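# Put one tray bread packet flat on each plate

## Task

Take bread packets from the tray and set exactly one lying flat on each plate, so two packets stay on the tray. The tray, basket and plates must stay roughly in place, with the basket still standing upright. At the end neither gripper, arm nor wrist-camera cable may be in contact with anything on the table.

## Robot and tools

Robot: two arms, left_arm and right_arm, each with a two-finger parallel gripper and a wrist camera. Calibrated bases in the scene frame: left_arm at (-0.029, +0.281, +0.041) m, right_arm at (-0.048, -0.315, +0.003) m, both facing almost straight along +x.

Scene frame: origin at table-top height, halfway between the arms' nominal bases. +x points out over the table, +z points up, and left_arm sits on the +y side. Image left and right do not match arm names. Reported hand positions (end_effector_position, in metres) and orientations (end_effector_quat_wxyz) use this frame and can be a few cm off, more at long reach. Each gripper's fingers point along its own +z and open and close along its own y. The reported point lies between the finger pads, about 1 cm short of the tips.

Command rows: every motion command is built from rows of 14 numbers, each in [-1, 1]. Numbers 1 to 7 are left_arm: dx, dy, dz, rx, ry, rz, opening. Numbers 8 to 14 are the same for right_arm. Always send all 14, even if one arm is idle. dx to rz are an offset, not a pose. They count from that arm's Hand target as it stood when the action or move began, and run along that Hand target's own axes, not the scene axes. 1.0 equals 0.6 m of travel or 180 degrees of turn. rx, ry, rz together form one rotation vector. opening is absolute: +1 is fully open (0.094 m), -1 is closed. Sending 0 for all six pose numbers re-commands the present Hand target. A 0 opening is a real half-open command, so repeat the current opening to leave a gripper unchanged.

execute_actions(actions, cameras): actions is a list of actions. Each action is a table of up to 15 rows, one per control step (1/30 s). A shorter table keeps its last row for the rest of the action's 15 steps. Every row in an action is measured from the action's start pose, not from the row before. The next action starts from the new Hand target, so repeating an offset moves further. An empty list just returns state and images. cameras chooses images: omitted, null or ["all"] gives every camera, [] gives none. Names: cam_head_left, cam_head_right, cam_left_wrist, cam_right_wrist. All are 672x504.

move(target, speed, blend, opening_speed, blocking, cameras): drives each gripper on a straight path. target is one 14-number row or a list of up to 15 rows. Every row is an offset from the same starting Hand targets, not from the previous row. speed is in m/s, from 0.002 to 2.9, default 0.25. Turning is capped at twice that number in rad/s. Give one value overall or one per target. blend, in m, rounds the corners at intermediate targets. opening_speed is how fast the commanded opening changes, in scale units per second, at least 0.2. Use a low value to close gently on soft packets. blocking=false returns after about 0.5 s while the move continues. The paths do not avoid obstacles or the other arm, and a move is capped at 10 s. The result adds a "move:" line. done means the arm rests within 10 mm and 2 degrees of its target. Other endings include off_target, moving, held and fault. limits=paced means a commanded pose was clipped. limits=held means a safety check withheld steps. A done result does not show whether the arm is touching anything.

wait(seconds): 0 to 10 s, holding the last commands. stop(): brakes a running move. zoom_image(camera, region): region [x0, y0, x1, y1] in pixels of that camera's latest image, at most 504x504. read_manual(section): only licence texts. finished_scene(scene): ends the current scene, given by its number; this cannot be undone.

Results: Hand target is the last commanded pose after clipping, and later offsets count from it. The gripper often rests a centimetre or more short of it because of friction or weight. Another command, even all zeros, asks for the pose again; if the gap remains, send it as an offset. Each control step, commanded orientation is limited to 40 degrees from the measured one. grip_measured shows the finger opening on the command scale. It reads slightly wide when empty and reads below the real width when squeezing. It does not reveal when the fingers first touch something. To release, command an opening clearly above grip_measured. Joint torques include gravity. Joints 1 to 3 wrap at ±28 N m. A Joint velocities line reading "within noise" means that arm is still.

Avoid: dropping packets or releasing them while they move. Avoid fast contact, hard pushes and pressing a target far beyond a contact. Never let the grippers or arms hit or squeeze each other. Do not knock anything off the table or leave it off the table. Do not tip the basket or drag the tray or plates. Keep paths away from an arm's own base, because that can flip its shoulder posture. Do not hold a load or a stretched arm for long, or push toward unreachable poses; these heat the motors. A MOTOR HOT line appears at 75 °C. At 90 °C that arm folds and stops working, and at 100 °C it collapses. Loose objects may sometimes be nudged by outside pushes. Finish with both grippers open and lifted clear of everything.

Each tool is called after "Request:" in YAML: its name, and indented under it one key for each argument.

## Session

Request:
execute_actions:
  actions: []

Scene clock: 0.00 s.
left_arm: end_effector_position=(+0.3634, +0.1552, +0.2171) grip_measured=+1.000 end_effector_quat_wxyz=(+0.470, +0.005, +0.882, -0.043) | right_arm: end_effector_position=(+0.2843, -0.3139, +0.3095) grip_measured=+1.000 end_effector_quat_wxyz=(+0.608, +0.157, +0.772, -0.099)
Joint positions: left_arm=[-0.449 1.37 0.882 -0.127 -0.277 -0.276 0.094] | right_arm=[0.288 0.947 0.857 -0.225 0.684 0.243 0.094]
Joint velocities: within noise
Joint torques (N m): no reading
Heat: left arm: 27 °C; right arm: 28 °C.
Hand target: left_arm +0.3658, +0.1547, +0.2280; +0.481, +0.002, +0.875, -0.047 | right_arm +0.2826, -0.3149, +0.3108; +0.608, +0.158, +0.772, -0.101
Tool commands: left_gripper/opening=+1.0 right_gripper/opening=+1.0
camera_calibration:
cam_left_wrist: T_world_to_cam=[[-0.0219456, -0.997714, 0.0639125, 0.15096], [-0.855807, -0.0143005, -0.517098, 0.465566], [0.51683, -0.0660448, -0.853537, 0.0986697], [0, 0, 0, 1]] pos_world=[0.350753, 0.163789, 0.315313]
cam_right_wrist: T_world_to_cam=[[-0.348491, -0.936644, -0.0353994, -0.18225], [-0.584684, 0.246747, -0.772826, 0.519855], [0.732598, -0.248625, -0.633629, -0.00164973], [0, 0, 0, 1]] pos_world=[0.241647, -0.299386, 0.394261]

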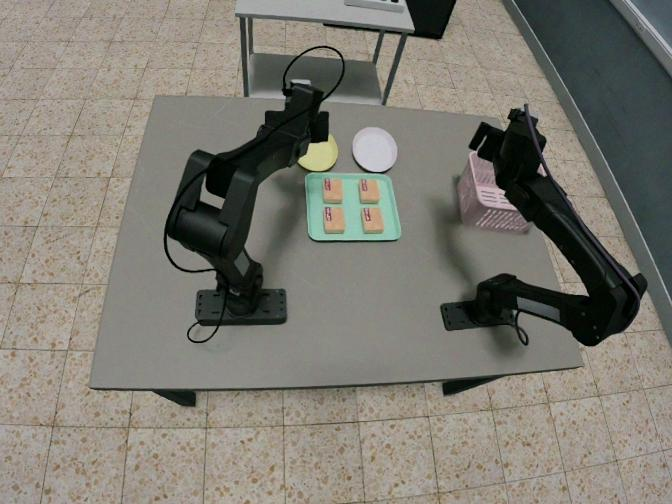

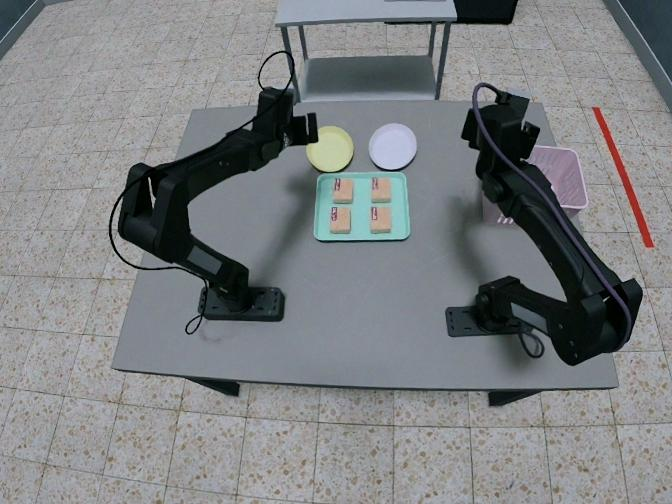

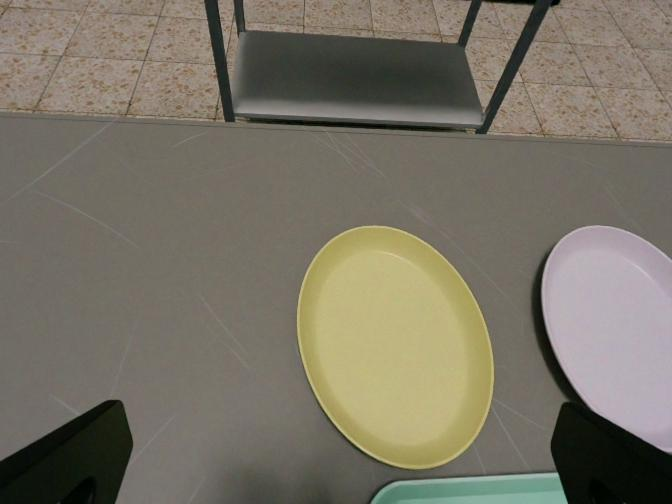

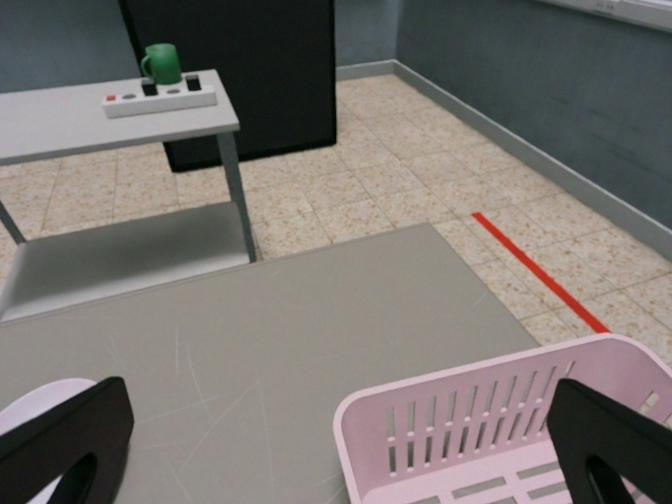

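Request:
move:
  target: [0.241,-0.154,0.042,-0.0291,0.1254,0.0078,0.85,0.2835,0.283,0.016,-0.0942,0.2277,-0.0788,0.85]
  speed: 0.3

Scene clock: 23.60 s.
left_arm: end_effector_position=(+0.2968, +0.0596, +0.0923) grip_measured=+0.852 end_effector_quat_wxyz=(+0.290, +0.007, +0.957, +0.001) | right_arm: end_effector_position=(+0.3157, -0.1426, +0.1498) grip_measured=+0.851 end_effector_quat_wxyz=(+0.306, -0.002, +0.952, +0.001)
Joint positions: left_arm=[-0.794 1.735 1.015 -0.404 -0.399 -0.67 0.087] | right_arm=[0.523 1.593 1.229 -0.666 0.323 0.487 0.087]
Joint velocities: within noise
Joint torques (N m): left_arm=[-0.14 -6.64 9.14 0.74 -0.32 -0.06] | right_arm=[0.31 -6.74 9.29 0.91 0.13 0.1]
Heat: left arm: 32 °C; right arm: 31 °C.
Hand target: left_arm +0.3049, +0.0546, +0.1001; +0.301, +0.000, +0.954, +0.000 | right_arm +0.3175, -0.1397, +0.1498; +0.300, +0.000, +0.954, +0.000
Off the commanded pose: left_arm 0.012 m, 2 deg | right_arm 0.003 m, 1 deg.
move: off_target (left_arm)
camera_calibration:
cam_left_wrist: T_world_to_cam=[[0.00988942, -0.999668, -0.0237954, 0.0608107], [-0.987895, -0.00608332, -0.155005, 0.34805], [0.154809, 0.0250402, -0.987627, 0.13454], [0, 0, 0, 1]] pos_world=[0.322408, 0.0595389, 0.188272]
cam_right_wrist: T_world_to_cam=[[0.0180757, -0.999799, -0.00869377, -0.145257], [-0.984242, -0.0162633, -0.17608, 0.37183], [0.175903, 0.0117395, -0.984337, 0.182074], [0, 0, 0, 1]] pos_world=[0.336568, -0.141319, 0.243431]

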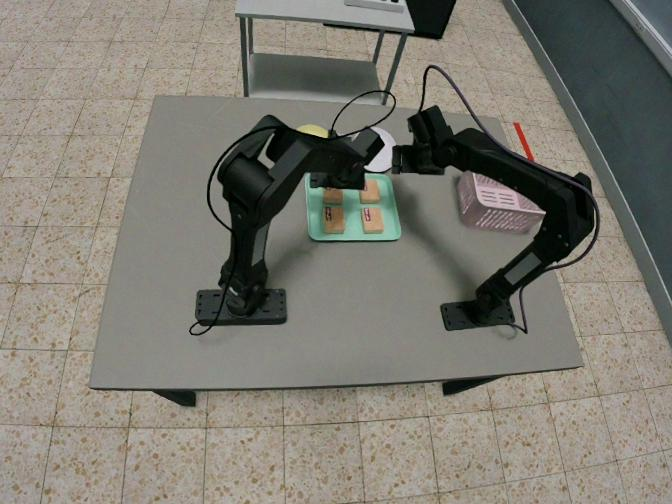

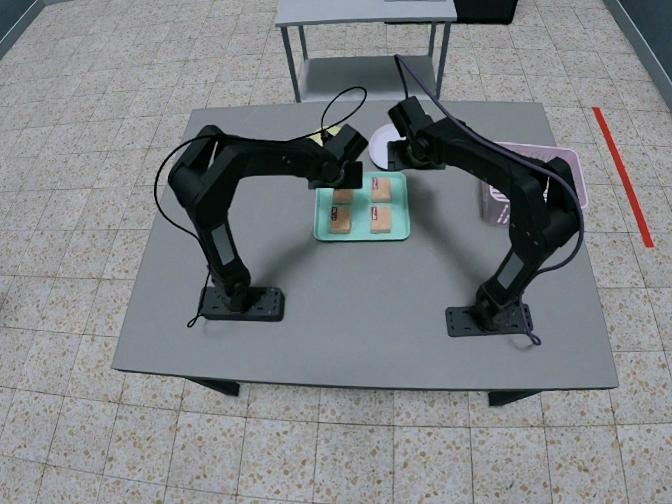

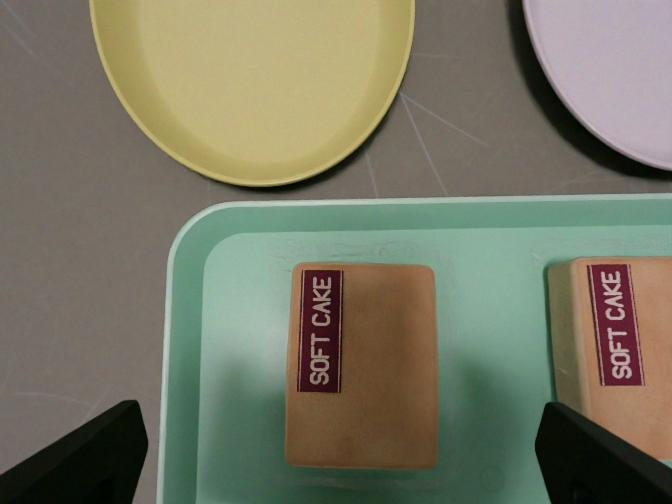

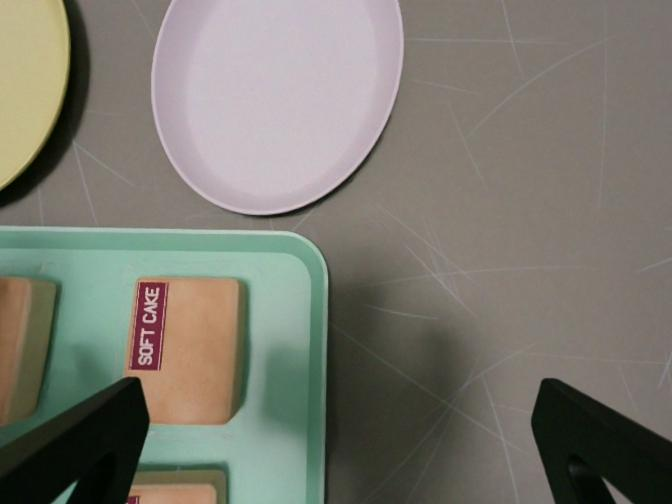

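Request:
move:
  target:
    - [0.0765,0.0017,0.109,0,0,0,0.85,0,0,0,0,0,0,0.85]
    - [0.0765,0.0017,0.109,0,0,0,0.15,0,0,0,0,0,0,0.85]
  speed: 0.15
  opening_speed: 0.5
  cameras: ["cam_left_wrist"]

Scene clock: 46.87 s.
left_arm: end_effector_position=(+0.3046, +0.0519, +0.0241) grip_measured=+0.171 end_effector_quat_wxyz=(+0.298, +0.004, +0.954, -0.006) | right_arm: end_effector_position=(+0.3155, -0.1426, +0.1496) grip_measured=+0.851 end_effector_quat_wxyz=(+0.305, -0.002, +0.952, +0.001)
Joint positions: left_arm=[-0.794 1.922 0.918 -0.098 -0.399 -0.672 0.055] | right_arm=[0.523 1.593 1.229 -0.667 0.322 0.487 0.087]
Joint velocities: within noise
Joint torques (N m): left_arm=[0.06 -7.56 4.41 0.99 -0.32 -0.04] | right_arm=[0.29 -6.74 9.29 0.91 0.12 0.1]
Heat: left arm: 31 °C; right arm: 32 °C.
Hand target: left_arm +0.3049, +0.0556, +0.0203; +0.301, +0.000, +0.954, +0.000 | right_arm +0.3175, -0.1397, +0.1498; +0.300, +0.000, +0.954, +0.000
Off the commanded pose: left_arm 0.005 m, 1 deg | right_arm 0.003 m, 1 deg.
move: done
camera_calibration:
cam_left_wrist: T_world_to_cam=[[0.0116267, -0.99991, -0.00673743, 0.0505885], [-0.985272, -0.0103065, -0.170681, 0.344838], [0.170596, 0.00862267, -0.985303, 0.062275], [0, 0, 0, 1]] pos_world=[0.328548, 0.053601, 0.120558]
Images, in order (width x height): cam_left_wrist 672x504.

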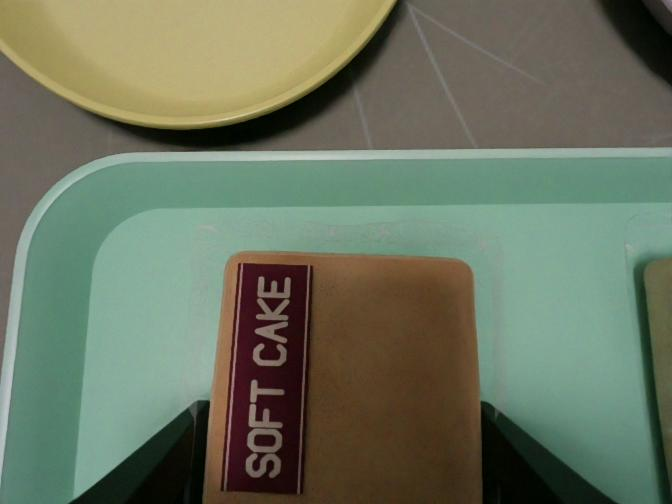

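Request:
move:
  target:
    - [-0.0998,0,-0.1133,0,0,0,0.15,0,0,0,0,0,0,0.85]
    - [-0.313,0.0635,0.0467,0,0,0,0.15,0.0445,0.131,0.0707,0,0,0,0.85]
  blend: [0.03,0]
  cameras: ["cam_left_wrist","cam_right_wrist"]

Scene clock: 63.67 s.
left_arm: end_effector_position=(+0.4666, +0.1014, +0.1006) grip_measured=+0.153 end_effector_quat_wxyz=(+0.293, -0.005, +0.956, +0.005) | right_arm: end_effector_position=(+0.3118, -0.0656, +0.0995) grip_measured=+0.851 end_effector_quat_wxyz=(+0.291, -0.007, +0.957, +0.001)
Joint positions: left_arm=[-0.451 2.125 1.578 -0.477 -0.25 -0.374 0.054] | right_arm=[0.701 1.824 1.315 -0.603 0.388 0.652 0.087]
Joint velocities: within noise
Joint torques (N m): left_arm=[-0.53 -9.84 10 0.98 -0.11 0.09] | right_arm=[0.13 -8.42 8.98 1.08 0.33 0.1]
Heat: left arm: 30 °C; right arm: 32 °C.
Hand target: left_arm +0.4748, +0.0938, +0.1053; +0.301, +0.000, +0.954, +0.000 | right_arm +0.3199, -0.0612, +0.0996; +0.300, +0.000, +0.954, +0.000
Off the commanded pose: left_arm 0.012 m, 1 deg | right_arm 0.009 m, 1 deg.
move: off_target (left_arm)
camera_calibration:
cam_left_wrist: T_world_to_cam=[[0.0355171, -0.999095, -0.0234127, 0.0890725], [-0.986464, -0.031296, -0.160966, 0.519702], [0.160087, 0.0288128, -0.986682, 0.112525], [0, 0, 0, 1]] pos_world=[0.49149, 0.102014, 0.196766]
cam_right_wrist: T_world_to_cam=[[0.0284003, -0.999572, -0.00703966, -0.0719593], [-0.988878, -0.0270665, -0.146243, 0.358134], [0.14599, 0.0111147, -0.989224, 0.142202], [0, 0, 0, 1]] pos_world=[0.335435, -0.0638156, 0.192538]
Images, in order (width x height): cam_left_wrist 672x504, cam_right_wrist 672x504.

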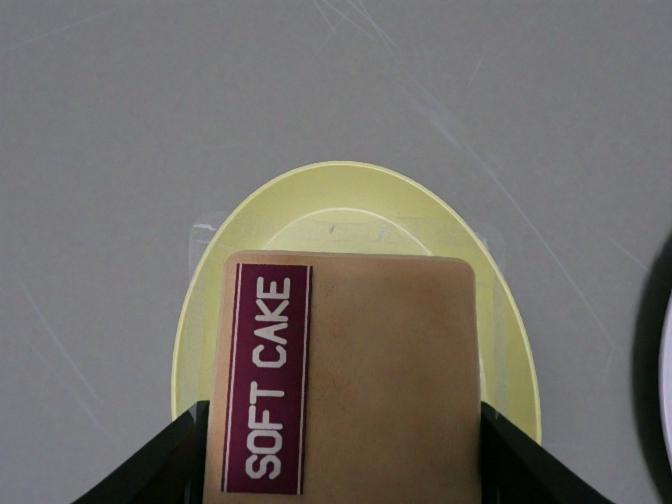

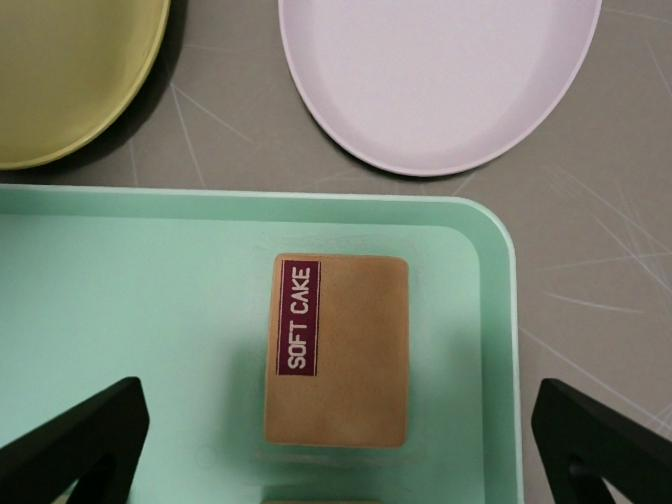

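Request:
move:
  target: [0.0914,-0.005,0.113,0,0,0,0.15,0.0935,-0.008,0.128,0,0,0,0.85]
  speed: 0.1
  cameras: ["cam_left_wrist","cam_right_wrist"]

Scene clock: 76.23 s.
left_arm: end_effector_position=(+0.4712, +0.0923, +0.0283) grip_measured=+0.152 end_effector_quat_wxyz=(+0.304, -0.001, +0.953, -0.002) | right_arm: end_effector_position=(+0.3180, -0.0599, +0.0174) grip_measured=+0.851 end_effector_quat_wxyz=(+0.304, -0.003, +0.952, +0.013)
Joint positions: left_arm=[-0.463 2.255 1.465 -0.211 -0.25 -0.374 0.054] | right_arm=[0.701 1.964 1.129 -0.241 0.389 0.652 0.087]
Joint velocities: within noise
Joint torques (N m): left_arm=[-0.54 -10.43 5.12 1.22 -0.15 -0.03] | right_arm=[-0.35 -9.06 5.24 1.14 0.3 0.06]
Heat: left arm: 32 °C; right arm: 31 °C.
Hand target: left_arm +0.4688, +0.0908, +0.0182; +0.301, +0.000, +0.954, +0.000 | right_arm +0.3179, -0.0660, +0.0046; +0.300, +0.000, +0.954, +0.000
Off the commanded pose: left_arm 0.010 m, 0 deg | right_arm 0.014 m, 2 deg.
move: off_target (right_arm)
camera_calibration:
cam_left_wrist: T_world_to_cam=[[0.0237628, -0.999636, -0.0127566, 0.0833856], [-0.983047, -0.021044, -0.182144, 0.510358], [0.18181, 0.0168686, -0.983189, 0.0314511], [0, 0, 0, 1]] pos_world=[0.494006, 0.0935647, 0.124945]
cam_right_wrist: T_world_to_cam=[[0.0283128, -0.999114, -0.031143, -0.0665603], [-0.984556, -0.0224884, -0.173618, 0.351855], [0.172764, 0.0355777, -0.984321, 0.0528396], [0, 0, 0, 1]] pos_world=[0.339177, -0.0604685, 0.111027]
Images, in order (width x height): cam_left_wrist 672x504, cam_right_wrist 672x504.

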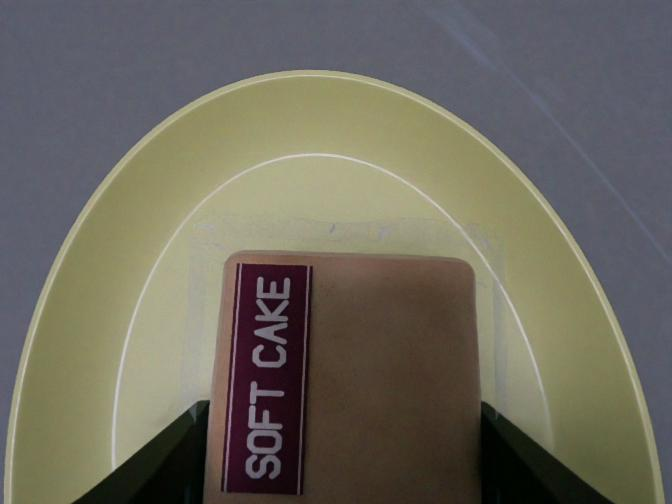

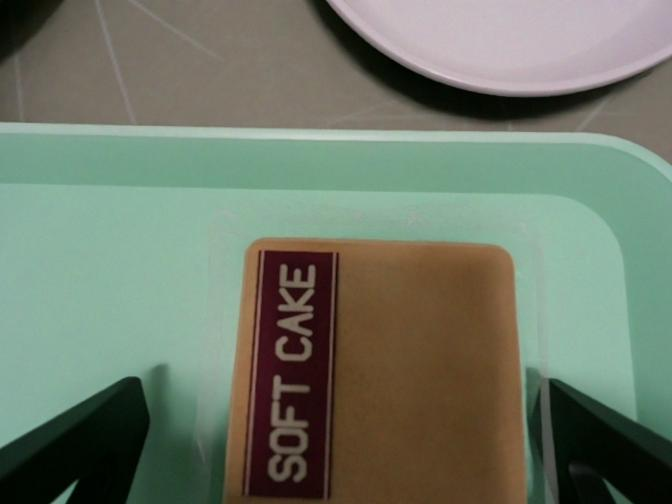

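Request:
move:
  target:
    - [-0.004,0,-0.0055,0,0,0,0.15,0.0038,-0.009,0.0055,0,0,0,0.85]
    - [-0.004,0,-0.0055,0,0,0,0.8,0.0038,-0.009,0.0055,0,0,0,0.15]
    - [-0.086,0,-0.123,0,0,0,0.8,0.0038,-0.009,0.0055,0,0,0,0.15]
  speed: [0.05,0.15,0.15]
  opening_speed: 0.6
  cameras: ["cam_left_wrist","cam_right_wrist"]

Scene clock: 88.07 s.
left_arm: end_effector_position=(+0.4616, +0.0968, +0.0825) grip_measured=+0.798 end_effector_quat_wxyz=(+0.277, +0.003, +0.961, +0.011) | right_arm: end_effector_position=(+0.3209, -0.0642, +0.0151) grip_measured=+0.253 end_effector_quat_wxyz=(+0.309, +0.001, +0.951, +0.014)
Joint positions: left_arm=[-0.463 2.159 1.575 -0.477 -0.25 -0.374 0.084] | right_arm=[0.69 1.964 1.11 -0.209 0.391 0.646 0.059]
Joint velocities: within noise
Joint torques (N m): left_arm=[-0.53 -14.15 8.62 0.86 -0.15 -0.03] | right_arm=[-0.38 -9.26 4.79 1.11 0.23 0.01]
Heat: left arm: 32 °C; right arm: 30 °C.
Hand target: left_arm +0.4687, +0.0907, +0.1083; +0.301, +0.000, +0.954, +0.000 | right_arm +0.3179, -0.0713, +0.0006; +0.300, +0.000, +0.954, +0.000
Off the commanded pose: left_arm 0.027 m, 3 deg | right_arm 0.016 m, 2 deg.
move: off_target (left_arm, right_arm); target 2's new opening was sent with right_arm's hand 0.017 m and 2 deg from that target
camera_calibration:
cam_left_wrist: T_world_to_cam=[[0.0222953, -0.998945, -0.0401522, 0.0917857], [-0.991551, -0.0169611, -0.128604, 0.510062], [0.127787, 0.0426802, -0.990883, 0.109511], [0, 0, 0, 1]] pos_world=[0.489712, 0.0956662, 0.177794]
cam_right_wrist: T_world_to_cam=[[0.0217723, -0.999171, -0.0344068, -0.0688959], [-0.982772, -0.0150717, -0.184206, 0.354159], [0.183535, 0.0378246, -0.982285, 0.046886], [0, 0, 0, 1]] pos_world=[0.340952, -0.0652744, 0.108923]
Images, in order (width x height): cam_left_wrist 672x504, cam_right_wrist 672x504.

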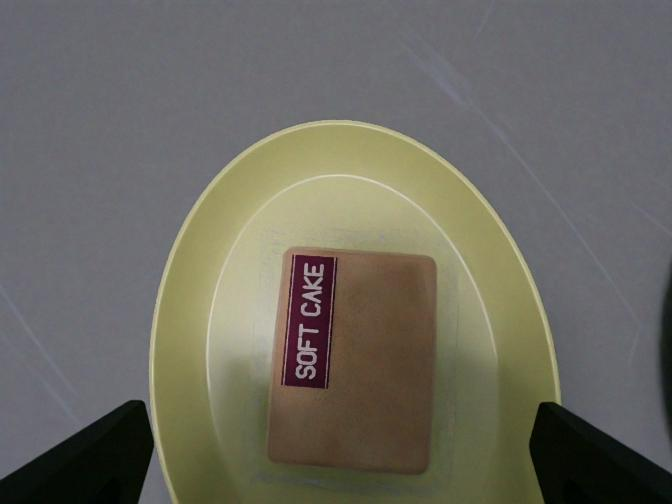

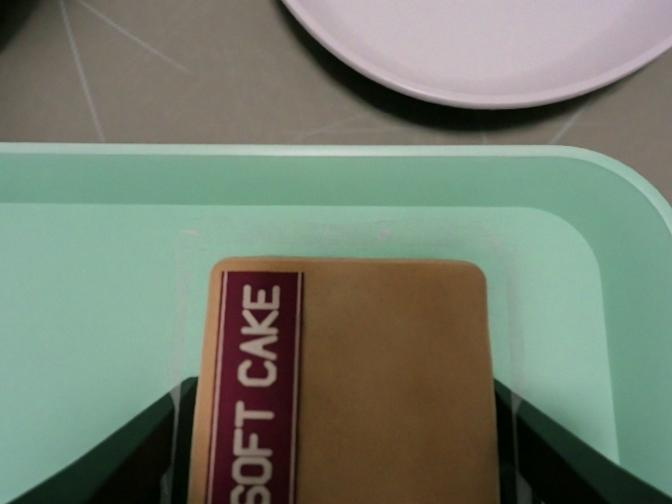

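Request:
move:
  target:
    - [0.1,0.1,-0.15,0,0,0,0.8,-0.0984,0.009,-0.1346,0,0,0,0.15]
    - [0.1965,0.208,-0.3,0,0,0,0.8,-0.334,-0.048,0.0225,0,0,0,0.15]
  blend: [0.03,0]
  cameras: ["cam_left_wrist","cam_right_wrist"]

Scene clock: 104.43 s.
left_arm: end_effector_position=(+0.2736, +0.2134, +0.1910) grip_measured=+0.798 end_effector_quat_wxyz=(+0.305, -0.003, +0.952, +0.000) | right_arm: end_effector_position=(+0.4879, -0.1036, +0.1196) grip_measured=+0.252 end_effector_quat_wxyz=(+0.314, +0.006, +0.949, +0.006)
Joint positions: left_arm=[-0.352 1.18 0.902 -0.7 -0.193 -0.28 0.084] | right_arm=[0.395 2.258 1.998 -0.719 0.256 0.386 0.059]
Joint velocities: within noise
Joint torques (N m): left_arm=[0.32 -4.46 5.41 1 -0.06 0.08] | right_arm=[0.36 -11.63 9.59 1.01 0.09 -0.01]
Heat: left arm: 31 °C; right arm: 30 °C.
Hand target: left_arm +0.2687, +0.2154, +0.1879; +0.301, +0.000, +0.954, +0.000 | right_arm +0.4899, -0.1000, +0.1043; +0.300, +0.000, +0.954, +0.000
Off the commanded pose: left_arm 0.006 m, 1 deg | right_arm 0.016 m, 2 deg.
move: off_target (right_arm)
camera_calibration:
cam_left_wrist: T_world_to_cam=[[0.0276168, -0.999512, -0.0146185, 0.210472], [-0.982585, -0.0244551, -0.184197, 0.349387], [0.18375, 0.0194509, -0.982781, 0.22417], [0, 0, 0, 1]] pos_world=[0.296299, 0.214553, 0.287742]
cam_right_wrist: T_world_to_cam=[[0.00750155, -0.999714, -0.0227237, -0.102766], [-0.981205, -0.00297692, -0.192948, 0.538507], [0.192825, 0.023744, -0.980946, 0.114232], [0, 0, 0, 1]] pos_world=[0.507129, -0.103846, 0.213624]
Images, in order (width x height): cam_left_wrist 672x504, cam_right_wrist 672x504.

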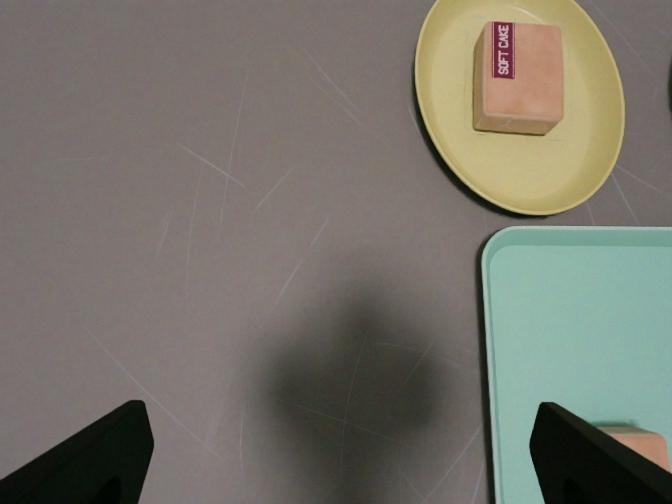

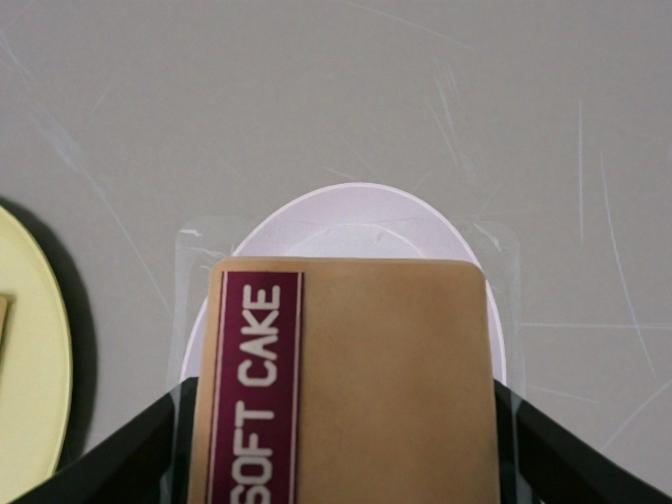

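Request:
move:
  target:
    - [0,0,0,0,0,0,0.8,0.1037,-0.003,0.145,0,0,0,0.15]
    - [0,0,0,0,0,0,0.8,0.1037,-0.003,0.145,0,0,0,0.8]
  speed: 0.08
  opening_speed: 0.6
  cameras: ["cam_right_wrist"]

Scene clock: 113.67 s.
left_arm: end_effector_position=(+0.2735, +0.2134, +0.1909) grip_measured=+0.798 end_effector_quat_wxyz=(+0.304, -0.003, +0.953, +0.000) | right_arm: end_effector_position=(+0.4921, -0.1013, +0.0203) grip_measured=+0.799 end_effector_quat_wxyz=(+0.314, +0.005, +0.949, +0.007)
Joint positions: left_arm=[-0.352 1.18 0.902 -0.701 -0.193 -0.28 0.084] | right_arm=[0.395 2.359 1.768 -0.386 0.255 0.384 0.085]
Joint velocities: within noise
Joint torques (N m): left_arm=[0.32 -4.46 5.41 1 -0.06 0.08] | right_arm=[0.17 -12.7 6.09 1.27 0.09 -0.01]
Heat: left arm: 30 °C; right arm: 30 °C.
Hand target: left_arm +0.2687, +0.2155, +0.1879; +0.301, +0.000, +0.954, +0.000 | right_arm +0.4888, -0.1017, -0.0025; +0.300, +0.000, +0.954, +0.000
Off the commanded pose: left_arm 0.006 m, 0 deg | right_arm 0.023 m, 2 deg.
move: off_target (right_arm); target 2's new opening was sent with right_arm's hand 0.022 m and 2 deg from that target
camera_calibration:
cam_right_wrist: T_world_to_cam=[[0.00967341, -0.999669, -0.0238331, -0.103834], [-0.980976, -0.00486569, -0.19407, 0.523213], [0.19389, 0.025257, -0.980698, 0.0156601], [0, 0, 0, 1]] pos_world=[0.511228, -0.101649, 0.114423]
Images, in order (width x height): cam_right_wrist 672x504.

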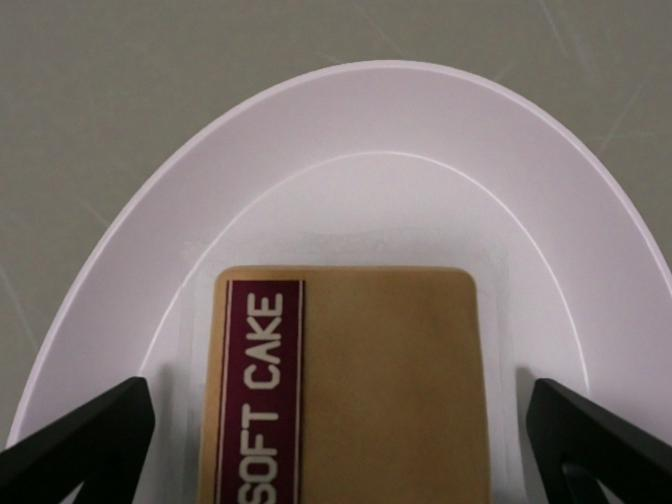

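Request:
move:
  target:
    - [0,0,0,0,0,0,0.8,-0.13,0,-0.1737,0,0,0,0.8]
    - [0,0,0,0,0,0,0.8,0.031,-0.217,-0.449,0,0,0,0.8]
  speed: [0.15,0.3]

Scene clock: 119.57 s.
left_arm: end_effector_position=(+0.2735, +0.2134, +0.1909) grip_measured=+0.798 end_effector_quat_wxyz=(+0.304, -0.003, +0.953, +0.000) | right_arm: end_effector_position=(+0.3265, -0.2299, +0.2134) grip_measured=+0.799 end_effector_quat_wxyz=(+0.313, +0.003, +0.950, +0.003)
Joint positions: left_arm=[-0.352 1.18 0.902 -0.701 -0.193 -0.28 0.084] | right_arm=[0.244 1.461 1.339 -0.833 0.174 0.252 0.085]
Joint velocities: within noise
Joint torques (N m): left_arm=[0.32 -4.46 5.39 1 -0.06 0.08] | right_arm=[-0.18 -7.86 5.79 1 0.03 -0.02]
Heat: left arm: 30 °C; right arm: 30 °C.
Hand target: left_arm +0.2687, +0.2155, +0.1880; +0.301, +0.000, +0.954, +0.000 | right_arm +0.3193, -0.2322, +0.2075; +0.300, +0.000, +0.954, +0.000
Off the commanded pose: left_arm 0.006 m, 0 deg | right_arm 0.010 m, 2 deg.
move: done
camera_calibration:
cam_left_wrist: T_world_to_cam=[[0.0276618, -0.999506, -0.0149355, 0.210649], [-0.982735, -0.0244572, -0.183395, 0.34909], [0.182939, 0.0197507, -0.982926, 0.224305], [0, 0, 0, 1]] pos_world=[0.296202, 0.214652, 0.287643]
cam_right_wrist: T_world_to_cam=[[0.010338, -0.999837, -0.0147751, -0.228327], [-0.981598, -0.00732957, -0.19082, 0.396551], [0.190681, 0.0164759, -0.981514, 0.239559], [0, 0, 0, 1]] pos_world=[0.345935, -0.22933, 0.307426]

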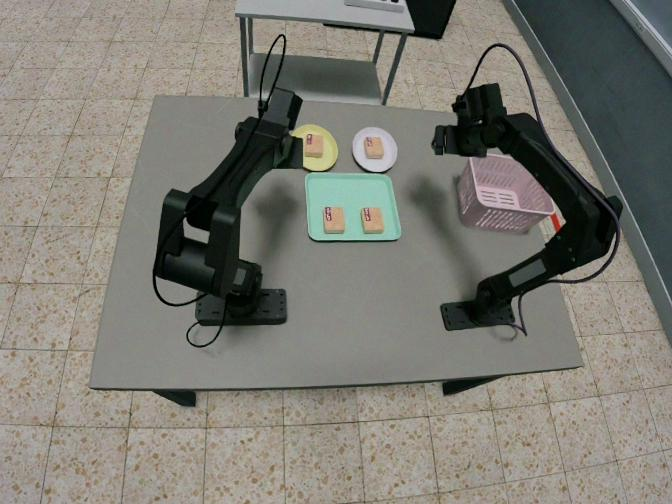

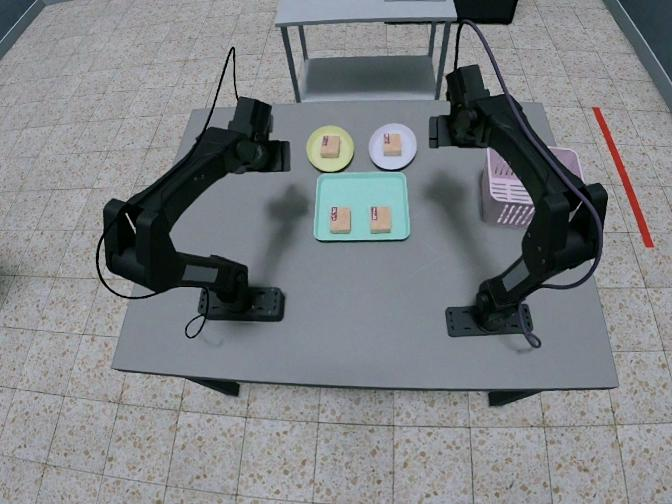

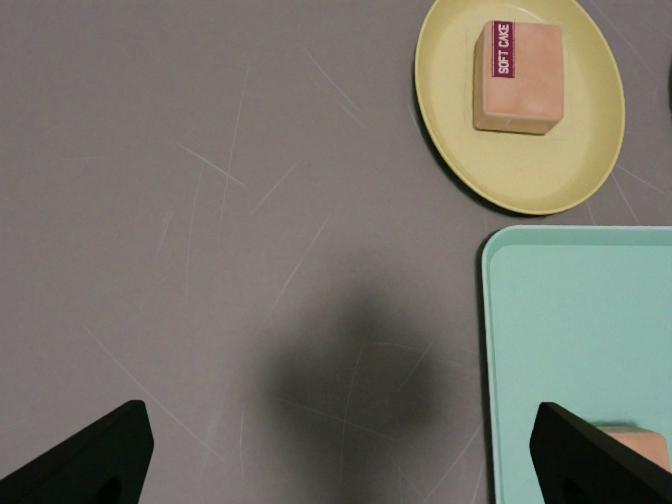

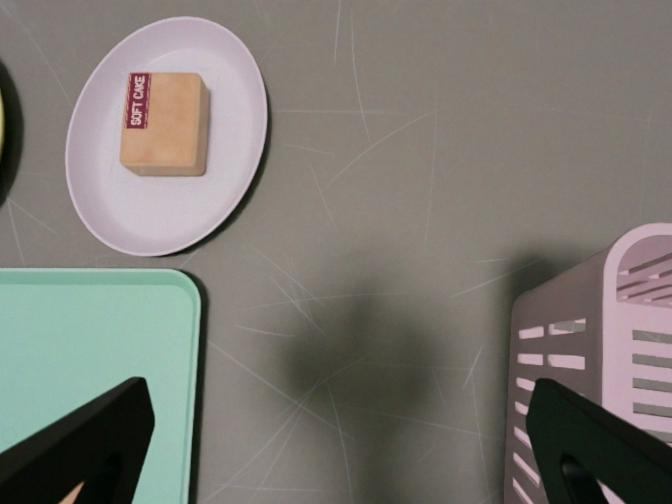

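Request:
finished_scene:
  scene: 3

The scene is finished: the task was done.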